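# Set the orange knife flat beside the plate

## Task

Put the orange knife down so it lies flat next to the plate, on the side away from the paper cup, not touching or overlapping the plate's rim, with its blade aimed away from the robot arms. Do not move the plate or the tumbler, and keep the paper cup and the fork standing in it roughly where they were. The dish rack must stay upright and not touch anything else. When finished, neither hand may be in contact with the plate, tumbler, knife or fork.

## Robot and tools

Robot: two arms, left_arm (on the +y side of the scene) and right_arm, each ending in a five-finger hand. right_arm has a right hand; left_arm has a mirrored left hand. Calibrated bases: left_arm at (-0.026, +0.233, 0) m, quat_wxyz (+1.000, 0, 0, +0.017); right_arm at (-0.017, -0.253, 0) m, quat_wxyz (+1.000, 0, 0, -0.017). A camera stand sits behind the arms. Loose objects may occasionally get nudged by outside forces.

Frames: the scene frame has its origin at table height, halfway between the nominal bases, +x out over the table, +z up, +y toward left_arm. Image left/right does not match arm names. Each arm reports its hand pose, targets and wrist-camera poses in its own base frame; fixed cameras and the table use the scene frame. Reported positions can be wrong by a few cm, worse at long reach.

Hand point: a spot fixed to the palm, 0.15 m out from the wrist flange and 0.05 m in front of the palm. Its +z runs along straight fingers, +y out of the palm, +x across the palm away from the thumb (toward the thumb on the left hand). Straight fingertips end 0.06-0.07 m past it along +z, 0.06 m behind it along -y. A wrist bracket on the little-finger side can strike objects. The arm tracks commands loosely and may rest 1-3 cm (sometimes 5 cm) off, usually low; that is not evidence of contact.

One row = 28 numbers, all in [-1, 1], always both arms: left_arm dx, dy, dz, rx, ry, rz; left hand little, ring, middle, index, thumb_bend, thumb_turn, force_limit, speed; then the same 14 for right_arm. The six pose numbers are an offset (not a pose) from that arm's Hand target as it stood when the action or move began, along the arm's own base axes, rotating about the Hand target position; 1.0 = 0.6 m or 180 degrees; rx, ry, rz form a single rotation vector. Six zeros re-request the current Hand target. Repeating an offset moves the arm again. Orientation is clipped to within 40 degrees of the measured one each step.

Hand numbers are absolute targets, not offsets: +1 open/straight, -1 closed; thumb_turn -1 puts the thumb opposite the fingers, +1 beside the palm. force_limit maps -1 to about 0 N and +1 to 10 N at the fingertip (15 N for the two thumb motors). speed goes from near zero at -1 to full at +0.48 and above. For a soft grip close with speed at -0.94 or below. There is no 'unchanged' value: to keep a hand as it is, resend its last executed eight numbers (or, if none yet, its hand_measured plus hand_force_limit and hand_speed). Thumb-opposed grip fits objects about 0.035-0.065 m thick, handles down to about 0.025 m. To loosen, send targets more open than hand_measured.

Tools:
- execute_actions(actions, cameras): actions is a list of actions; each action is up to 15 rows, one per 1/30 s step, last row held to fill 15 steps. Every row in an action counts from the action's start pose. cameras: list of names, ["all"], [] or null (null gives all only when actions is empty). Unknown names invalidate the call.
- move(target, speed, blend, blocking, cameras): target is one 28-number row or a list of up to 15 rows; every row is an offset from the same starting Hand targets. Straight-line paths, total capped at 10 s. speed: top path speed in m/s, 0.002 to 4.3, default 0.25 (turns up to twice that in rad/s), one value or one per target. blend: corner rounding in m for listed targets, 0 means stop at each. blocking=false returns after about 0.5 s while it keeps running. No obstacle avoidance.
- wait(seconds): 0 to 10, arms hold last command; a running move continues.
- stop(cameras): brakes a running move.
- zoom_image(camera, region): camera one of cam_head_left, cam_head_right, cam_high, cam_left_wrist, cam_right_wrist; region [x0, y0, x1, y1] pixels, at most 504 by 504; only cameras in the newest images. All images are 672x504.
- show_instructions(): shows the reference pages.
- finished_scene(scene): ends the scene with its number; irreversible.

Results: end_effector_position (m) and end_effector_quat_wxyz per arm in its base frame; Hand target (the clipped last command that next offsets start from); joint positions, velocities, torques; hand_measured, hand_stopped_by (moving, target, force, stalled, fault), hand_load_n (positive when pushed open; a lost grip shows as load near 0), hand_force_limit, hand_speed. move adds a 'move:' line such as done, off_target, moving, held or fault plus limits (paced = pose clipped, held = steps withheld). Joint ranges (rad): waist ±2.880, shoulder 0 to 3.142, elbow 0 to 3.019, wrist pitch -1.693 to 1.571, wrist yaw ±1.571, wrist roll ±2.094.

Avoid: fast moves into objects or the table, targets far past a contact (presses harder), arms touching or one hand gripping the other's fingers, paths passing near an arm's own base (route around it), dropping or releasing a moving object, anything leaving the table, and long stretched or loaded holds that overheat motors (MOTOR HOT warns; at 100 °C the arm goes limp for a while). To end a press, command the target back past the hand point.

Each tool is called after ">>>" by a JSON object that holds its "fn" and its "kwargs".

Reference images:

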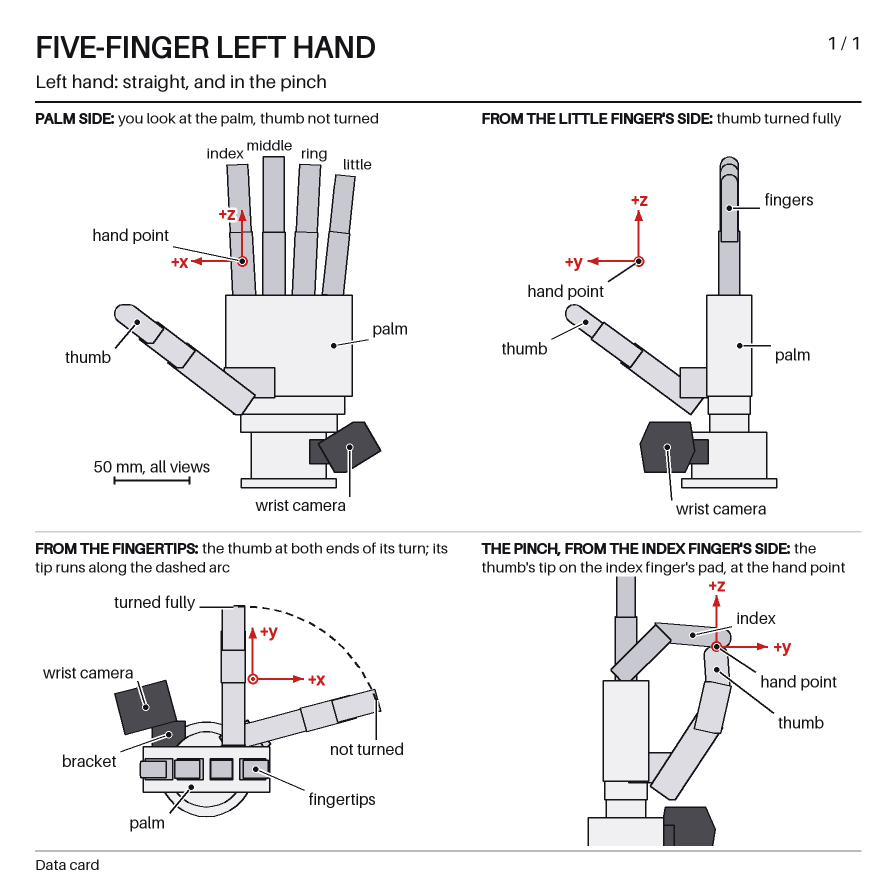

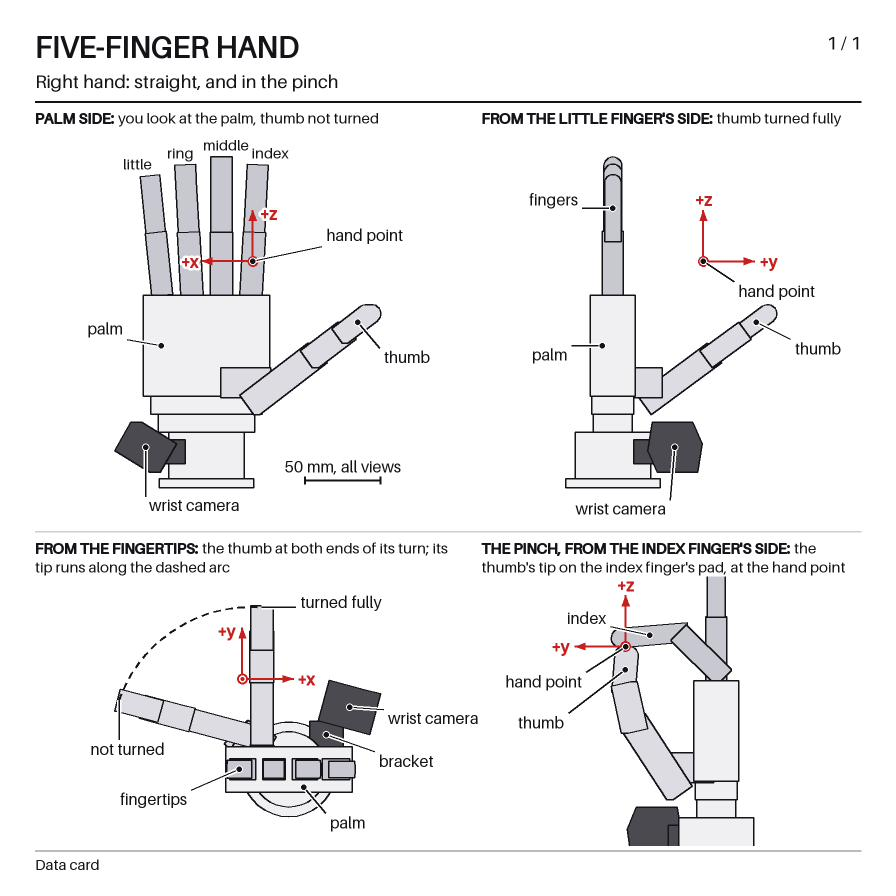

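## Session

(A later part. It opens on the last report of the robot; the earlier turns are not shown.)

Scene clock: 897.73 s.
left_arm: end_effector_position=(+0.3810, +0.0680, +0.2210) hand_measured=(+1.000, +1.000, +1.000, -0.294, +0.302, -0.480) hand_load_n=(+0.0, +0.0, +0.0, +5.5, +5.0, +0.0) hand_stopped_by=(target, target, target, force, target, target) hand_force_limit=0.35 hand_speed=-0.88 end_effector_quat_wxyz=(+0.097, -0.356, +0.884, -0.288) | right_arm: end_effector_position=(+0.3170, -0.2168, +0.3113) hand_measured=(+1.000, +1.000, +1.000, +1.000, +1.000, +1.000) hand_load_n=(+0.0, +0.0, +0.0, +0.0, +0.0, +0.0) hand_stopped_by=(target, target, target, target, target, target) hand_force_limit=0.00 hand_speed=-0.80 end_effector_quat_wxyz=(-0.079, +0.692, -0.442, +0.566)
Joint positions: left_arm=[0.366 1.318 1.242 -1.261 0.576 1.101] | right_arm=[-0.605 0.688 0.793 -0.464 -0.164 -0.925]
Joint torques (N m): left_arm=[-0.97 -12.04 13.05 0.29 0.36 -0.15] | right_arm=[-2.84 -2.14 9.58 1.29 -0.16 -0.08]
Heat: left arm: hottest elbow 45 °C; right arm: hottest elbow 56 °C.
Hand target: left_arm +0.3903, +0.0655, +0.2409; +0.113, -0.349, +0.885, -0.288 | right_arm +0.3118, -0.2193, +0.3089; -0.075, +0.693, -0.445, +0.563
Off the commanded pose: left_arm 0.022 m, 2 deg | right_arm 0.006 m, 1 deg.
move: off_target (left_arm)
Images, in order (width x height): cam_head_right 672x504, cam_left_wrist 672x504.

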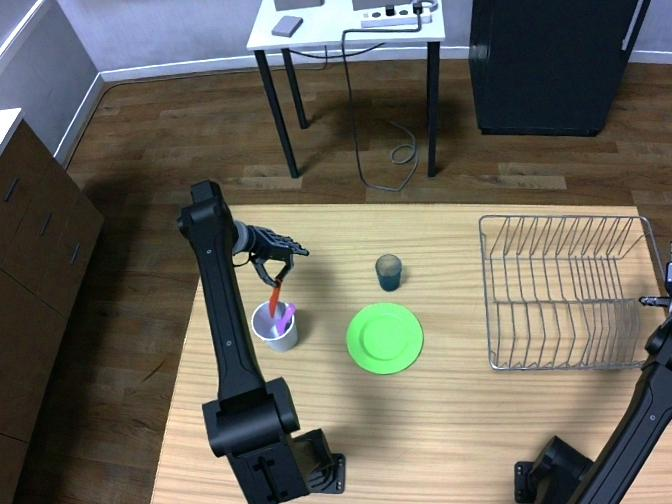

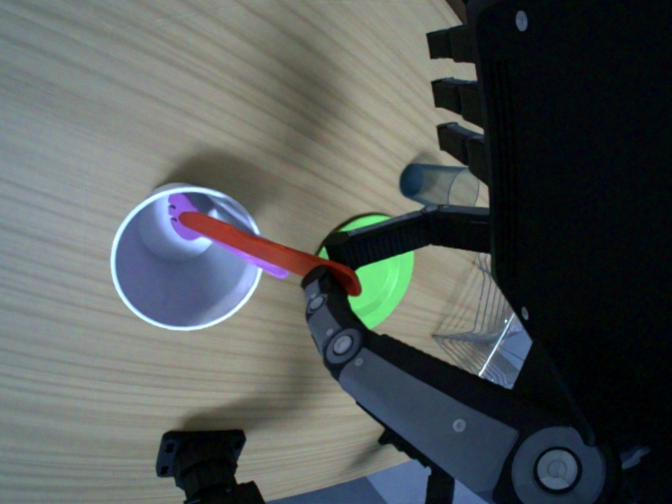

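>>> {"fn": "move", "kwargs": {"target": [[0.0,-0.0,0.182,0,0,0,1,1,1,-0.6,0.3,-0.48,0.35,-0.88,0,0,0,0,0,0,1,1,1,1,1,1,0,-0.8],[-0.1,-0.2,0.182,0.0558,-0.1872,-0.229,1,1,1,-0.6,0.3,-0.48,0.35,-0.88,0,0,0,0,0,0,1,1,1,1,1,1,0,-0.8]], "speed": 0.15, "blend": 0.03, "cameras": ["cam_left_wrist","cam_head_right","cam_high"]}}

Scene clock: 920.50 s.
left_arm: end_effector_position=(+0.3281, -0.0506, +0.3475) hand_measured=(+1.000, +1.000, +1.000, -0.294, +0.302, -0.480) hand_load_n=(+0.0, +0.0, +0.0, +5.5, +5.5, +0.0) hand_stopped_by=(target, target, target, force, target, target) hand_force_limit=0.35 hand_speed=-0.88 end_effector_quat_wxyz=(+0.272, +0.072, +0.905, -0.320) | right_arm: end_effector_position=(+0.3170, -0.2168, +0.3113) hand_measured=(+1.000, +1.000, +1.000, +1.000, +1.000, +1.000) hand_load_n=(+0.0, +0.0, +0.0, +0.0, +0.0, -0.5) hand_stopped_by=(target, target, target, target, target, target) hand_force_limit=0.00 hand_speed=-0.80 end_effector_quat_wxyz=(-0.079, +0.692, -0.442, +0.566)
Joint positions: left_arm=[0.096 0.922 1.221 -1.333 0.718 1.621] | right_arm=[-0.605 0.688 0.793 -0.464 -0.164 -0.925]
Joint torques (N m): left_arm=[-0.73 -6.18 9.63 1.96 0.59 0.13] | right_arm=[-1.9 -0.62 9.57 1.03 -0.17 -0.05]
Heat: left arm: hottest elbow 46 °C; right arm: hottest elbow 56 °C.
Hand target: left_arm +0.3304, -0.0545, +0.3502; +0.281, +0.087, +0.901, -0.319 | right_arm +0.3118, -0.2193, +0.3089; -0.075, +0.693, -0.445, +0.563
Off the commanded pose: left_arm 0.005 m, 2 deg | right_arm 0.006 m, 1 deg.
move: done
Images, in order (width x height): cam_head_right 672x504, cam_high 672x504, cam_left_wrist 672x504.

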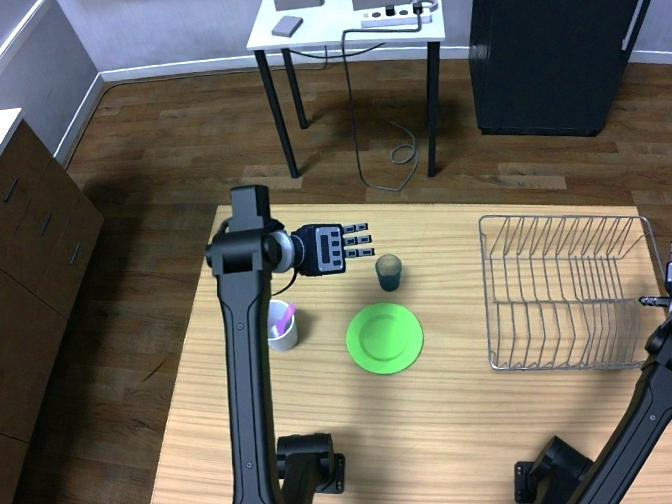

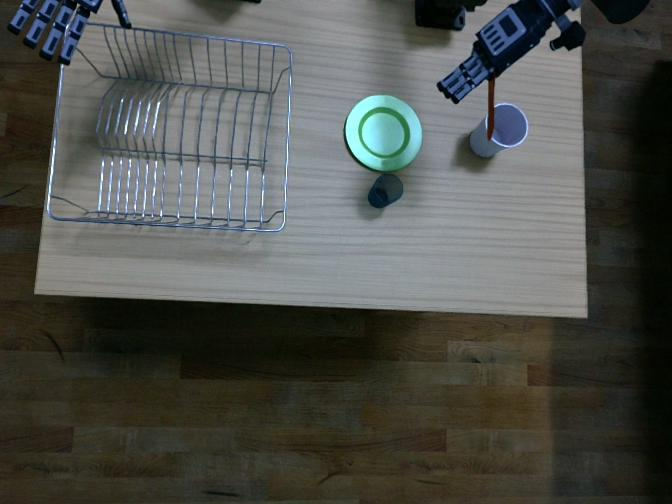

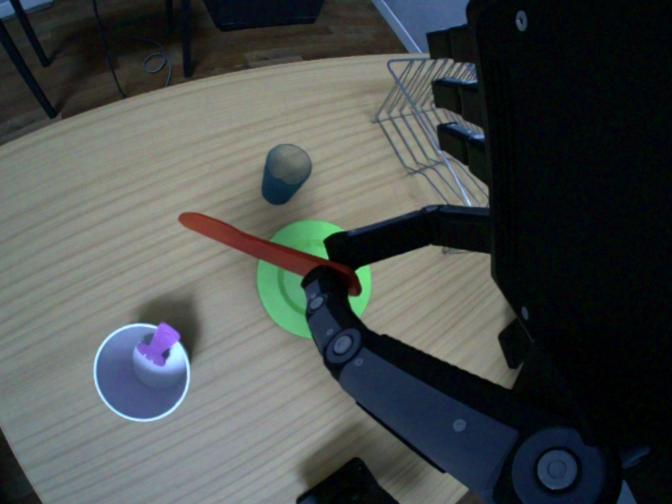

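>>> {"fn": "move", "kwargs": {"target": [[-0.12,-0.29,0,0.0558,-0.1872,-0.229,1,1,1,-0.6,0.3,-0.48,0.35,-0.88,0,0,0,0,0,0,1,1,1,1,1,1,0,-0.8]], "speed": 0.16, "cameras": ["cam_left_wrist","cam_head_right","cam_high"]}}

>>> {"fn": "zoom_image", "kwargs": {"camera": "cam_high", "region": [270, 0, 430, 120]}}

Scene clock: 944.80 s.
left_arm: end_effector_position=(+0.2589, -0.2250, +0.3441) hand_measured=(+1.000, +1.000, +1.000, -0.294, +0.302, -0.480) hand_load_n=(+0.0, +0.0, +0.0, +5.5, +5.0, +0.0) hand_stopped_by=(target, target, target, force, target, target) hand_force_limit=0.35 hand_speed=-0.88 end_effector_quat_wxyz=(+0.376, +0.495, +0.731, -0.282) | right_arm: end_effector_position=(+0.3170, -0.2168, +0.3113) hand_measured=(+1.000, +1.000, +1.000, +1.000, +1.000, +1.000) hand_load_n=(+0.0, +0.0, +0.0, +0.0, +0.0, +0.0) hand_stopped_by=(target, target, target, target, target, target) hand_force_limit=0.00 hand_speed=-0.80 end_effector_quat_wxyz=(-0.079, +0.692, -0.442, +0.566)
Joint positions: left_arm=[-0.606 0.674 0.961 -0.983 0.513 1.911] | right_arm=[-0.605 0.688 0.793 -0.464 -0.164 -0.925]
Joint torques (N m): left_arm=[-0.67 -3.78 10.15 2.58 0.16 0.14] | right_arm=[-2.37 -0.73 9.46 1.22 -0.17 -0.05]
Heat: left arm: hottest elbow 43 °C; right arm: hottest elbow 55 °C.
Hand target: left_arm +0.2584, -0.2286, +0.3502; +0.387, +0.504, +0.720, -0.281 | right_arm +0.3118, -0.2193, +0.3089; -0.075, +0.693, -0.445, +0.563
Off the commanded pose: left_arm 0.007 m, 2 deg | right_arm 0.006 m, 1 deg.
move: done
Images, in order (width x height): cam_head_right 672x504, cam_high 672x504, cam_left_wrist 672x504.

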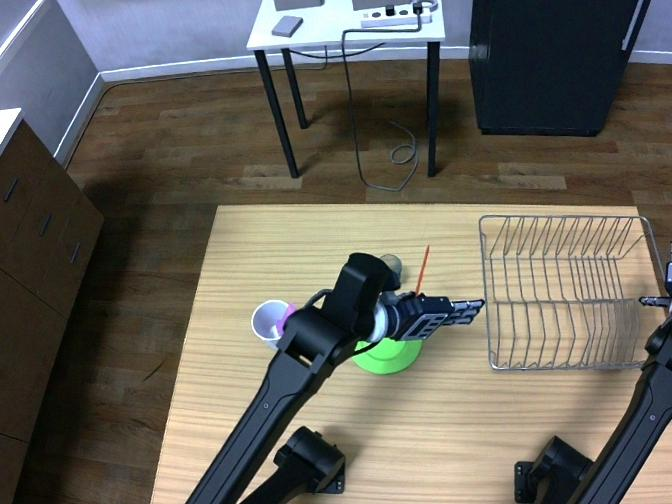

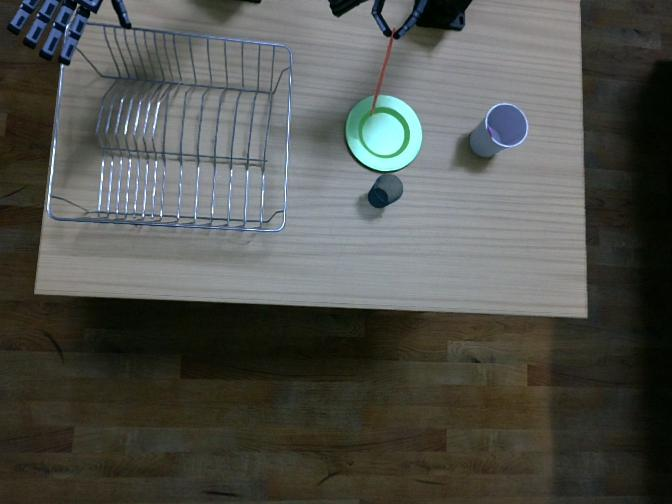

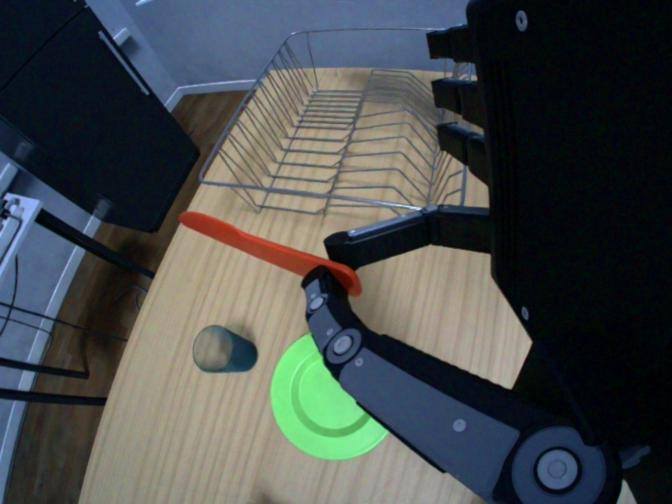

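Scaled by 3.150 from the camera's 672x504 image, which has a finer 960x720 frame.

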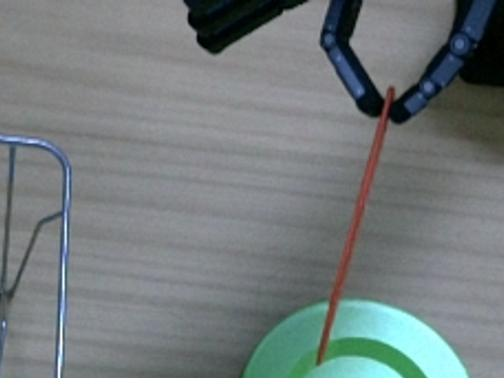

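>>> {"fn": "move", "kwargs": {"target": [[0,0,0,0,0,0,-1,-1,-1,-0.6,0.3,-0.48,0.35,-0.3,0,0,0,0,0,0,1,1,1,1,1,1,0,-0.8],[0,-0.118,-0.08,0,-0.033,0.067,-1,-1,-1,-0.6,0.3,-0.48,0.35,-0.3,0,0,0,0,0,0,1,1,1,1,1,1,0,-0.8],[0,-0.118,-0.26,0,-0.033,0.067,-1,-1,-1,-0.6,0.3,-0.48,0.35,-0.3,0,0,0,0,0,0,1,1,1,1,1,1,0,-0.8]], "speed": 0.12, "blend": [0.0,0.03,0], "cameras": ["cam_left_wrist","cam_head_right","cam_high"]}}

>>> {"fn": "zoom_image", "kwargs": {"camera": "cam_high", "region": [260, 20, 420, 180]}}

>>> {"fn": "zoom_image", "kwargs": {"camera": "cam_head_right", "region": [360, 240, 520, 400]}}

Scene clock: 991.30 s.
left_arm: end_effector_position=(+0.2603, -0.2924, +0.1905) hand_measured=(-1.000, -1.000, -1.000, -0.294, +0.302, -0.480) hand_load_n=(+0.5, +0.0, +0.0, +5.5, +5.5, +0.0) hand_stopped_by=(target, target, target, force, target, target) hand_force_limit=0.35 hand_speed=-0.30 end_effector_quat_wxyz=(+0.447, +0.441, +0.751, -0.204) | right_arm: end_effector_position=(+0.3170, -0.2168, +0.3113) hand_measured=(+1.000, +1.000, +1.000, +1.000, +1.000, +1.000) hand_load_n=(+0.0, +0.0, +0.0, +0.0, +0.0, +0.0) hand_stopped_by=(target, target, target, target, target, target) hand_force_limit=0.00 hand_speed=-0.80 end_effector_quat_wxyz=(-0.079, +0.692, -0.442, +0.566)
Joint positions: left_arm=[-1.033 0.789 0.533 -0.29 -0.063 1.635] | right_arm=[-0.605 0.688 0.793 -0.464 -0.164 -0.925]
Joint torques (N m): left_arm=[-0.79 -4.25 10.77 2.71 -0.21 -0.09] | right_arm=[-2.32 -2.26 9.52 1.11 -0.17 0.02]
Heat: left arm: hottest elbow 44 °C; right arm: hottest elbow 55 °C.
Hand target: left_arm +0.2584, -0.2993, +0.1942; +0.451, +0.439, +0.747, -0.212 | right_arm +0.3118, -0.2193, +0.3089; -0.075, +0.693, -0.445, +0.563
Off the commanded pose: left_arm 0.008 m, 1 deg | right_arm 0.006 m, 1 deg.
move: done
Images, in order (width x height): cam_head_right 672x504, cam_high 672x504, cam_left_wrist 672x504.

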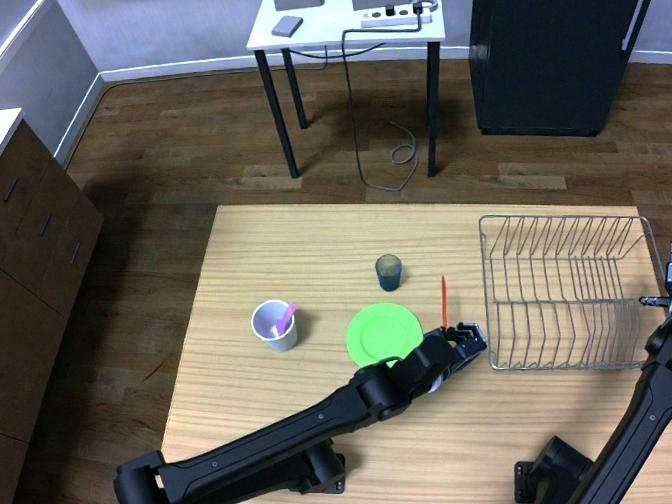

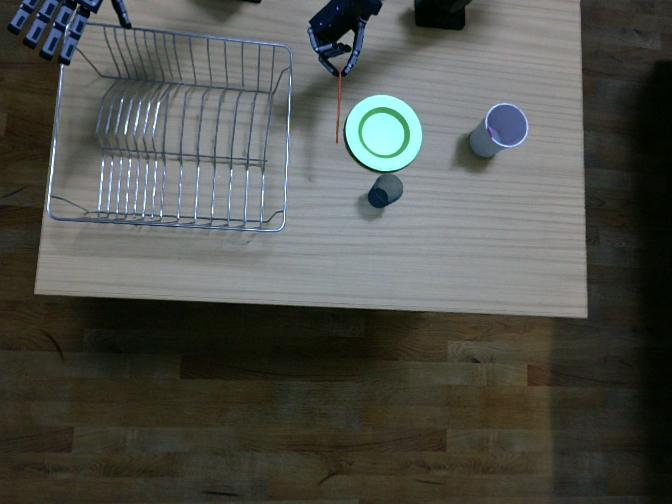

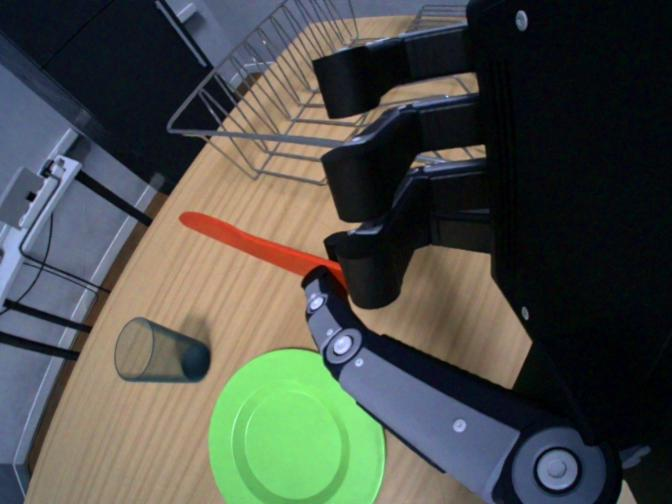

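Scaled by 3.150 from the camera's 672x504 image, which has a finer 960x720 frame.

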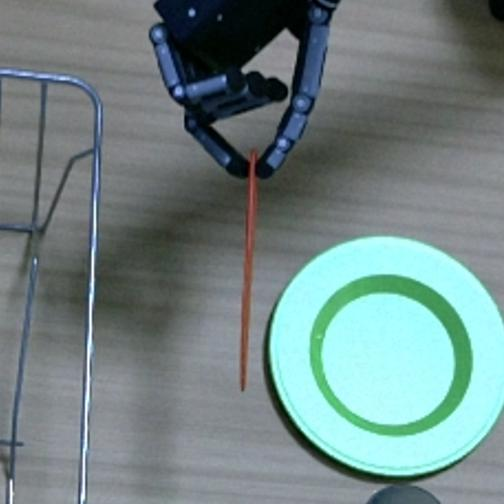

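Scaled by 3.150 from the camera's 672x504 image, which has a finer 960x720 frame.

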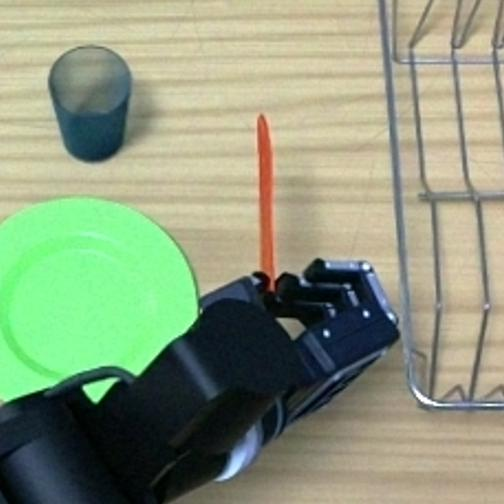

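>>> {"fn": "move", "kwargs": {"target": [[0,-0.055,0,0,0,0,-1,-1,-1,-0.6,0.3,-0.48,0.35,-0.3,0,0,0,0,0,0,1,1,1,1,1,1,0,-0.8],[0,-0.055,-0.13,0,0,0,-1,-1,-1,-0.6,0.3,-0.48,0.35,-0.3,0,0,0,0,0,0,1,1,1,1,1,1,0,-0.8]], "speed": 0.1, "blend": [0.01,0], "cameras": ["cam_left_wrist","cam_head_right","cam_high"]}}

>>> {"fn": "zoom_image", "kwargs": {"camera": "cam_high", "region": [260, 20, 420, 180]}}

>>> {"fn": "zoom_image", "kwargs": {"camera": "cam_head_right", "region": [360, 240, 520, 400]}}

Scene clock: 1008.23 s.
left_arm: end_effector_position=(+0.2606, -0.3268, +0.1146) hand_measured=(-1.000, -1.000, -1.000, -0.294, +0.302, -0.480) hand_load_n=(+0.0, +0.0, +0.0, +5.5, +5.0, +0.0) hand_stopped_by=(target, target, target, force, target, target) hand_force_limit=0.35 hand_speed=-0.30 end_effector_quat_wxyz=(+0.448, +0.442, +0.750, -0.205) | right_arm: end_effector_position=(+0.3170, -0.2168, +0.3113) hand_measured=(+1.000, +1.000, +1.000, +1.000, +1.000, +1.000) hand_load_n=(+0.0, +0.0, +0.0, +0.0, +0.0, +0.0) hand_stopped_by=(target, target, target, target, target, target) hand_force_limit=0.00 hand_speed=-0.80 end_effector_quat_wxyz=(-0.079, +0.692, -0.442, +0.566)
Joint positions: left_arm=[-1.097 1.039 0.434 0.06 -0.116 1.603] | right_arm=[-0.605 0.688 0.793 -0.464 -0.164 -0.925]
Joint torques (N m): left_arm=[-0.67 -5.95 9.24 2.78 -0.25 -0.08] | right_arm=[-1.49 -1.38 9.57 0.99 -0.2 -0.09]
Heat: left arm: hottest elbow 45 °C; right arm: hottest elbow 55 °C.
Hand target: left_arm +0.2583, -0.3324, +0.1163; +0.451, +0.439, +0.747, -0.212 | right_arm +0.3118, -0.2193, +0.3089; -0.075, +0.693, -0.445, +0.563
Off the commanded pose: left_arm 0.006 m, 1 deg | right_arm 0.006 m, 1 deg.
move: done
Images, in order (width x height): cam_head_right 672x504, cam_high 672x504, cam_left_wrist 672x504.

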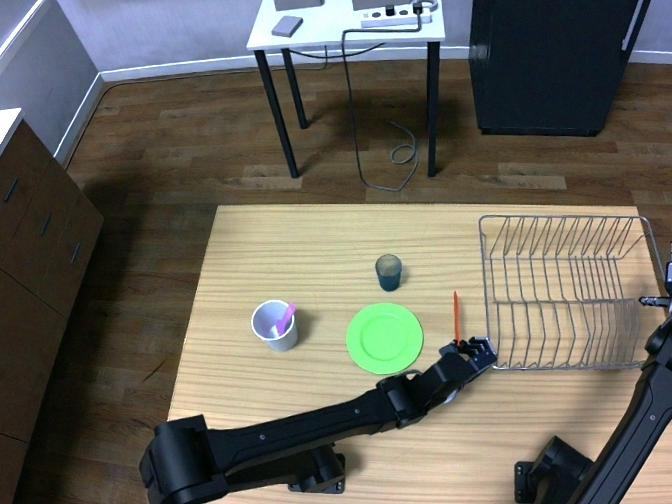

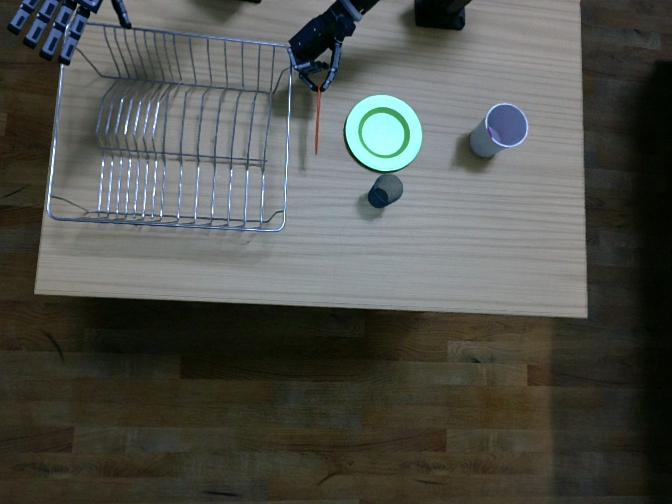

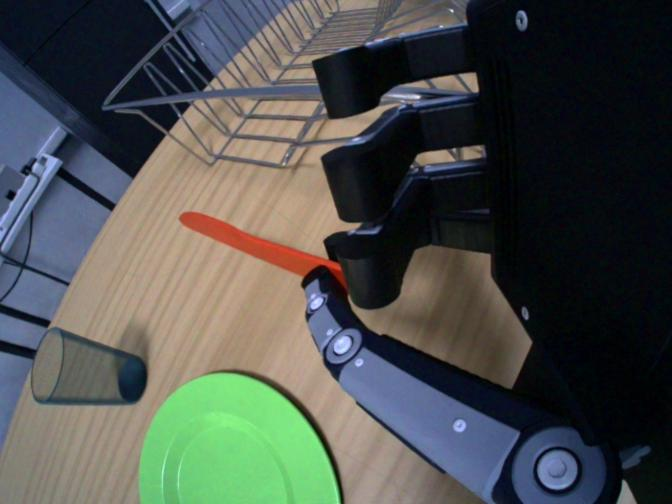

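Scaled by 3.150 from the camera's 672x504 image, which has a finer 960x720 frame.

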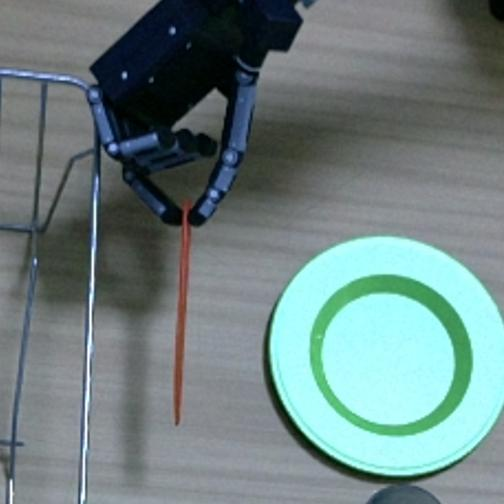

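Scaled by 3.150 from the camera's 672x504 image, which has a finer 960x720 frame.

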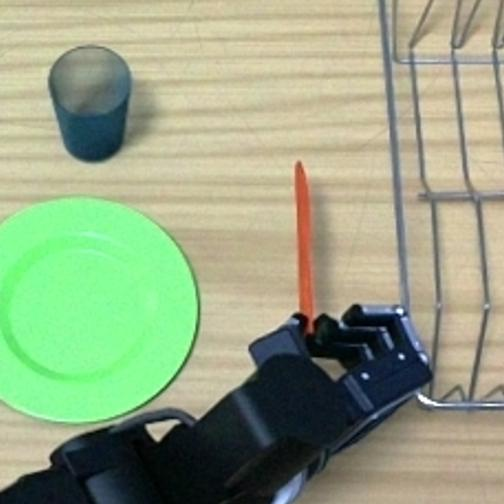

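>>> {"fn": "move", "kwargs": {"target": [[0,0.04,0.02,0,0,0,-1,-1,-1,-0.6,0.3,-0.48,0.35,-0.3,0,0,0,0,0,0,1,1,1,1,1,1,0,-0.8],[0,0.034,-0.045,0,0,0,-1,-1,-1,-0.6,0.3,-0.48,0.35,-0.3,0,0,0,0,0,0,1,1,1,1,1,1,0,-0.8]], "speed": 0.08, "blend": [0.005,0], "cameras": ["cam_left_wrist","cam_head_right","cam_high"]}}

>>> {"fn": "zoom_image", "kwargs": {"camera": "cam_high", "region": [260, 20, 420, 180]}}

>>> {"fn": "zoom_image", "kwargs": {"camera": "cam_head_right", "region": [360, 240, 520, 400]}}

Scene clock: 1033.20 s.
left_arm: end_effector_position=(+0.2538, -0.3116, +0.0867) hand_measured=(-1.000, -1.000, -1.000, -0.294, +0.302, -0.480) hand_load_n=(+0.0, +0.0, +0.0, +5.5, +5.5, +0.0) hand_stopped_by=(target, target, target, force, target, target) hand_force_limit=0.35 hand_speed=-0.30 end_effector_quat_wxyz=(+0.444, +0.442, +0.750, -0.213) | right_arm: end_effector_position=(+0.3170, -0.2168, +0.3113) hand_measured=(+1.000, +1.000, +1.000, +1.000, +1.000, +1.000) hand_load_n=(+0.0, +0.0, +0.0, +0.0, +0.0, +0.0) hand_stopped_by=(target, target, target, target, target, target) hand_force_limit=0.00 hand_speed=-0.80 end_effector_quat_wxyz=(-0.079, +0.692, -0.442, +0.566)
Joint positions: left_arm=[-1.08 1.05 0.351 0.156 -0.086 1.603] | right_arm=[-0.605 0.688 0.793 -0.464 -0.164 -0.925]
Joint torques (N m): left_arm=[0.67 -5.66 8.72 2.66 -0.18 0.11] | right_arm=[-2.32 -2.08 9.77 0.96 -0.2 -0.07]
Heat: left arm: hottest elbow 43 °C; right arm: hottest elbow 55 °C.
Hand target: left_arm +0.2583, -0.3119, +0.0891; +0.451, +0.439, +0.747, -0.212 | right_arm +0.3118, -0.2193, +0.3089; -0.075, +0.693, -0.445, +0.563
Off the commanded pose: left_arm 0.005 m, 1 deg | right_arm 0.006 m, 1 deg.
move: done
Images, in order (width x height): cam_head_right 672x504, cam_high 672x504, cam_left_wrist 672x504.

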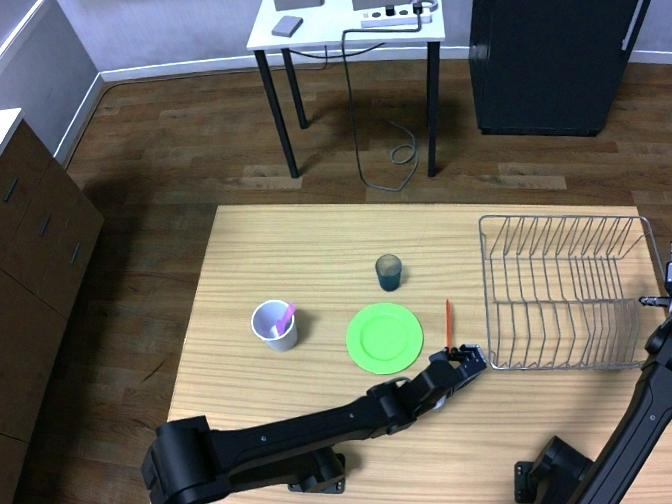

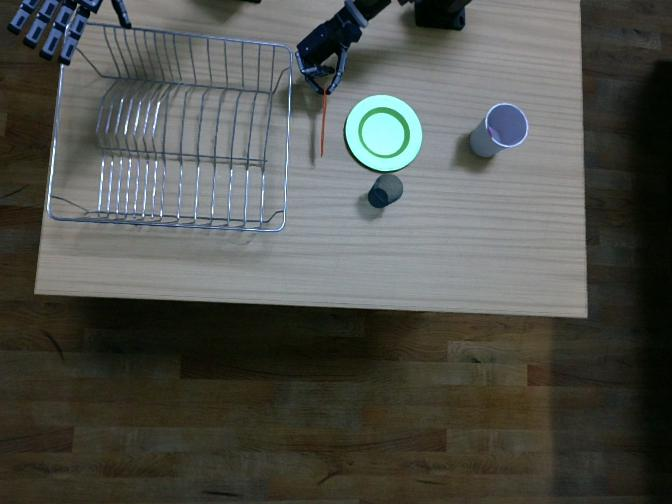

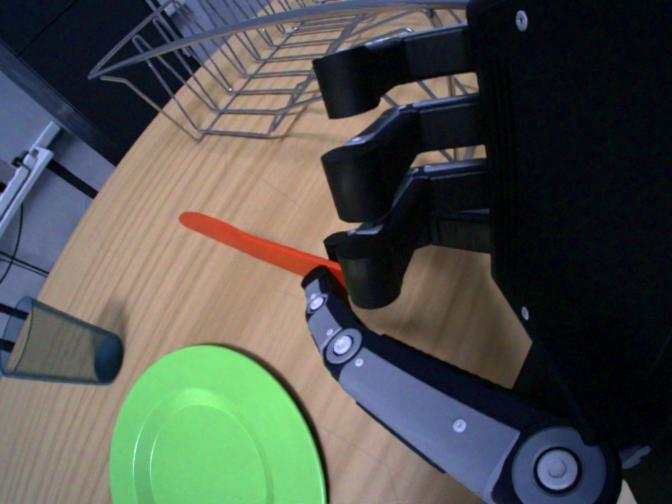

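Scaled by 3.150 from the camera's 672x504 image, which has a finer 960x720 frame.

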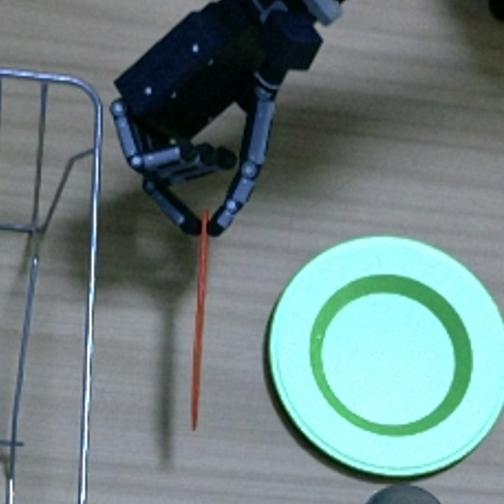

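Scaled by 3.150 from the camera's 672x504 image, which has a finer 960x720 frame.

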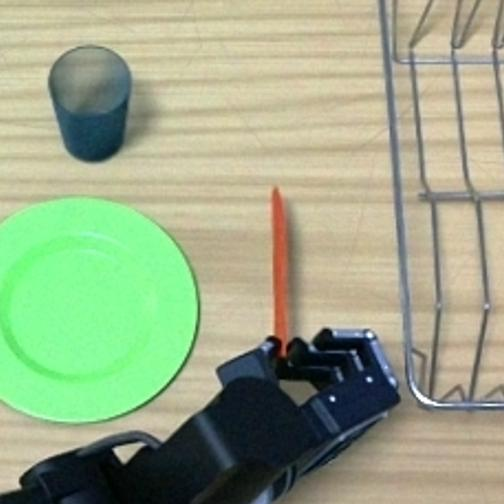

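>>> {"fn": "move", "kwargs": {"target": [[0,0,-0.045,0,0,0,-1,-1,-1,-0.6,0.3,-0.48,0.35,-0.3,0,0,0,0,0,0,1,1,1,1,1,1,0,-0.8]], "speed": 0.06, "cameras": ["cam_left_wrist","cam_head_right","cam_high"]}}

>>> {"fn": "zoom_image", "kwargs": {"camera": "cam_high", "region": [280, 60, 360, 180]}}

>>> {"fn": "zoom_image", "kwargs": {"camera": "cam_head_right", "region": [400, 280, 500, 380]}}

Scene clock: 1040.70 s.
left_arm: end_effector_position=(+0.2542, -0.3122, +0.0610) hand_measured=(-1.000, -1.000, -1.000, -0.294, +0.302, -0.480) hand_load_n=(+0.0, +0.0, +0.0, +5.5, +5.5, +0.0) hand_stopped_by=(target, target, target, force, target, target) hand_force_limit=0.35 hand_speed=-0.30 end_effector_quat_wxyz=(+0.445, +0.441, +0.749, -0.214) | right_arm: end_effector_position=(+0.3170, -0.2168, +0.3113) hand_measured=(+1.000, +1.000, +1.000, +1.000, +1.000, +1.000) hand_load_n=(+0.0, +0.0, +0.0, +0.0, +0.5, +0.0) hand_stopped_by=(target, target, target, target, target, target) hand_force_limit=0.00 hand_speed=-0.80 end_effector_quat_wxyz=(-0.079, +0.692, -0.442, +0.566)
Joint positions: left_arm=[-1.08 1.149 0.314 0.295 -0.086 1.603] | right_arm=[-0.605 0.688 0.793 -0.464 -0.164 -0.925]
Joint torques (N m): left_arm=[0.67 -5.95 7.79 2.77 -0.18 0.11] | right_arm=[-1.96 -1.73 9.58 1.07 -0.15 -0.08]
Heat: left arm: hottest elbow 42 °C; right arm: hottest elbow 55 °C.
Hand target: left_arm +0.2583, -0.3119, +0.0622; +0.451, +0.439, +0.747, -0.212 | right_arm +0.3118, -0.2193, +0.3089; -0.075, +0.693, -0.445, +0.563
Off the commanded pose: left_arm 0.004 m, 1 deg | right_arm 0.006 m, 1 deg.
move: done
Images, in order (width x height): cam_head_right 672x504, cam_high 672x504, cam_left_wrist 672x504.

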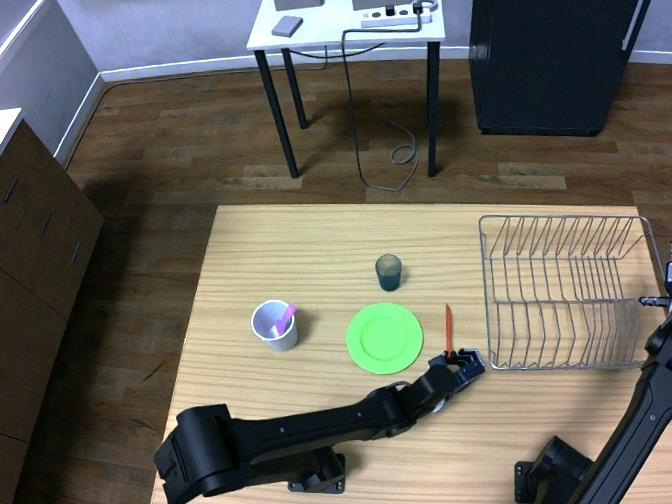

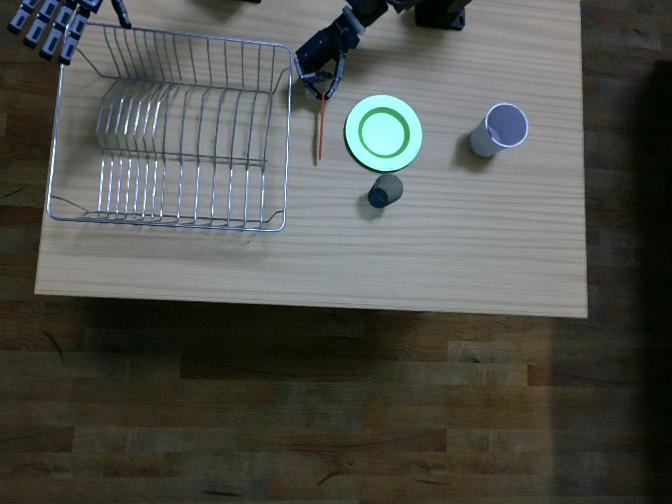

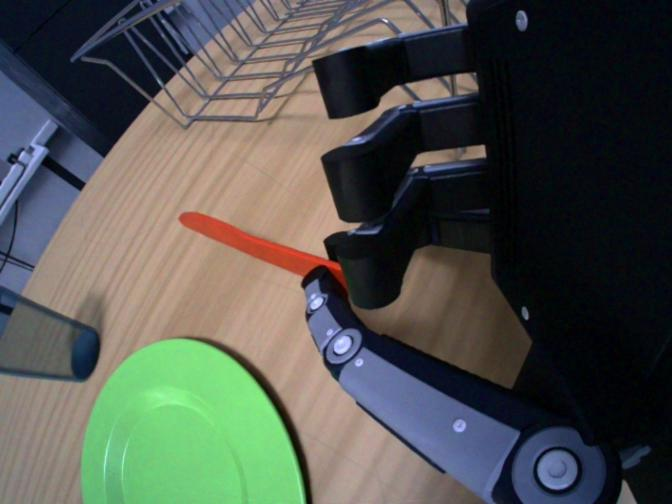

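Scaled by 4.200 from the camera's 672x504 image, which has a finer 960x720 frame.

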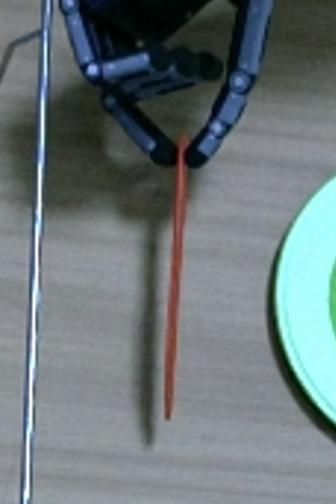

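Scaled by 5.040 from the camera's 672x504 image, which has a finer 960x720 frame.

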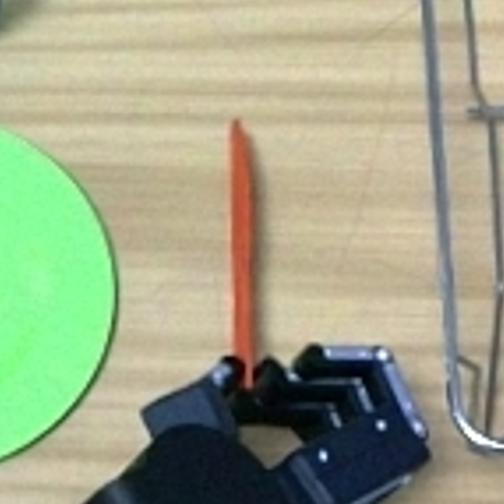

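>>> {"fn": "move", "kwargs": {"target": [[0,0,-0.025,0,0,0,-1,-1,-1,-0.6,0.3,-0.48,0.35,-0.3,0,0,0,0,0,0,1,1,1,1,1,1,0,-0.8]], "speed": 0.05, "cameras": ["cam_left_wrist","cam_head_right","cam_high"]}}

>>> {"fn": "zoom_image", "kwargs": {"camera": "cam_high", "region": [280, 60, 360, 180]}}

>>> {"fn": "zoom_image", "kwargs": {"camera": "cam_head_right", "region": [400, 280, 500, 380]}}

Scene clock: 1053.23 s.
left_arm: end_effector_position=(+0.2546, -0.3130, +0.0473) hand_measured=(-1.000, -1.000, -1.000, -0.294, +0.302, -0.480) hand_load_n=(+0.0, +0.0, +0.0, +5.5, +5.5, +0.0) hand_stopped_by=(target, target, target, force, target, target) hand_force_limit=0.35 hand_speed=-0.30 end_effector_quat_wxyz=(+0.446, +0.441, +0.749, -0.215) | right_arm: end_effector_position=(+0.3170, -0.2168, +0.3113) hand_measured=(+1.000, +1.000, +1.000, +1.000, +1.000, +1.000) hand_load_n=(+0.0, +0.0, +0.0, +0.0, +0.0, +0.0) hand_stopped_by=(target, target, target, target, target, target) hand_force_limit=0.00 hand_speed=-0.80 end_effector_quat_wxyz=(-0.079, +0.692, -0.442, +0.566)
Joint positions: left_arm=[-1.08 1.212 0.297 0.378 -0.086 1.603] | right_arm=[-0.605 0.688 0.793 -0.464 -0.164 -0.925]
Joint torques (N m): left_arm=[0.67 -6.07 7.16 2.71 -0.17 0.11] | right_arm=[-1.49 -0.56 9.57 1.11 -0.14 -0.03]
Heat: left arm: hottest elbow 41 °C; right arm: hottest elbow 55 °C.
Hand target: left_arm +0.2583, -0.3119, +0.0472; +0.451, +0.439, +0.747, -0.212 | right_arm +0.3118, -0.2193, +0.3089; -0.075, +0.693, -0.445, +0.563
Off the commanded pose: left_arm 0.004 m, 1 deg | right_arm 0.006 m, 1 deg.
move: done
Images, in order (width x height): cam_head_right 672x504, cam_high 672x504, cam_left_wrist 672x504.

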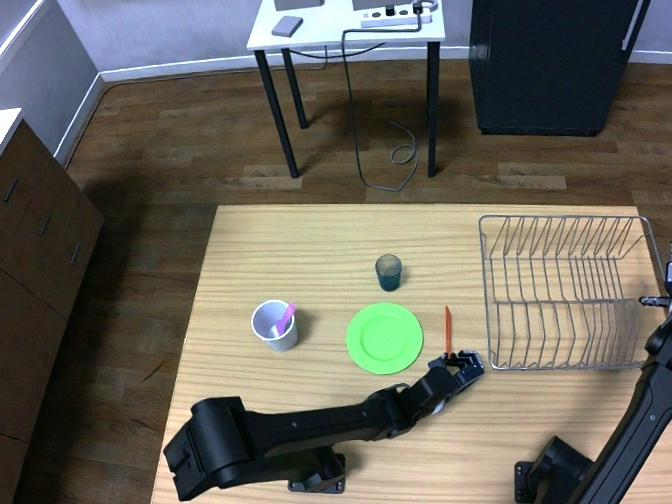

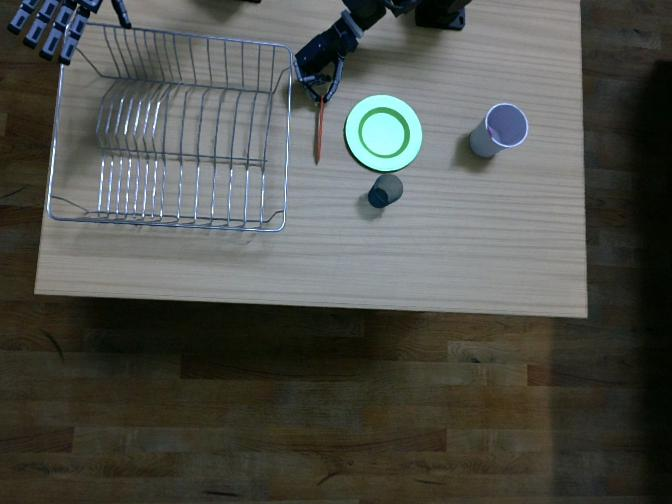

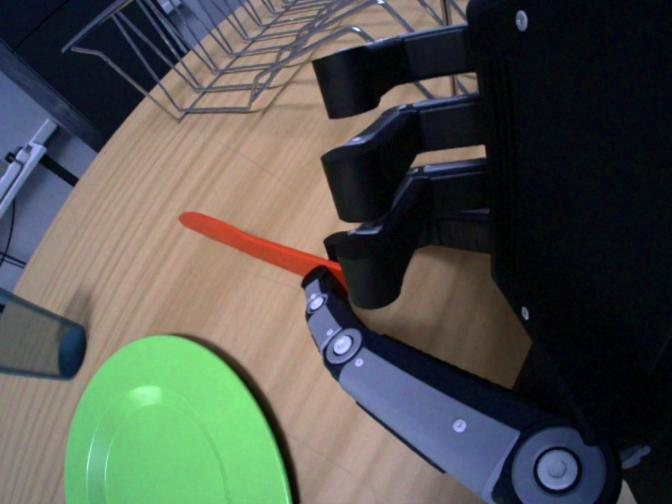

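Scaled by 4.200 from the camera's 672x504 image, which has a finer 960x720 frame.

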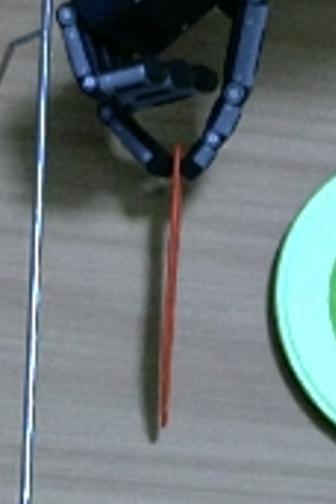

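Scaled by 5.040 from the camera's 672x504 image, which has a finer 960x720 frame.

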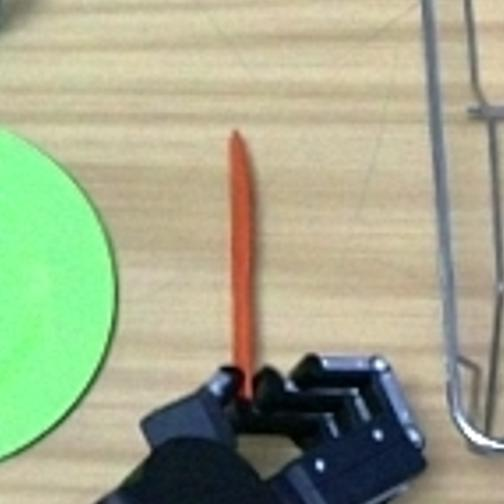

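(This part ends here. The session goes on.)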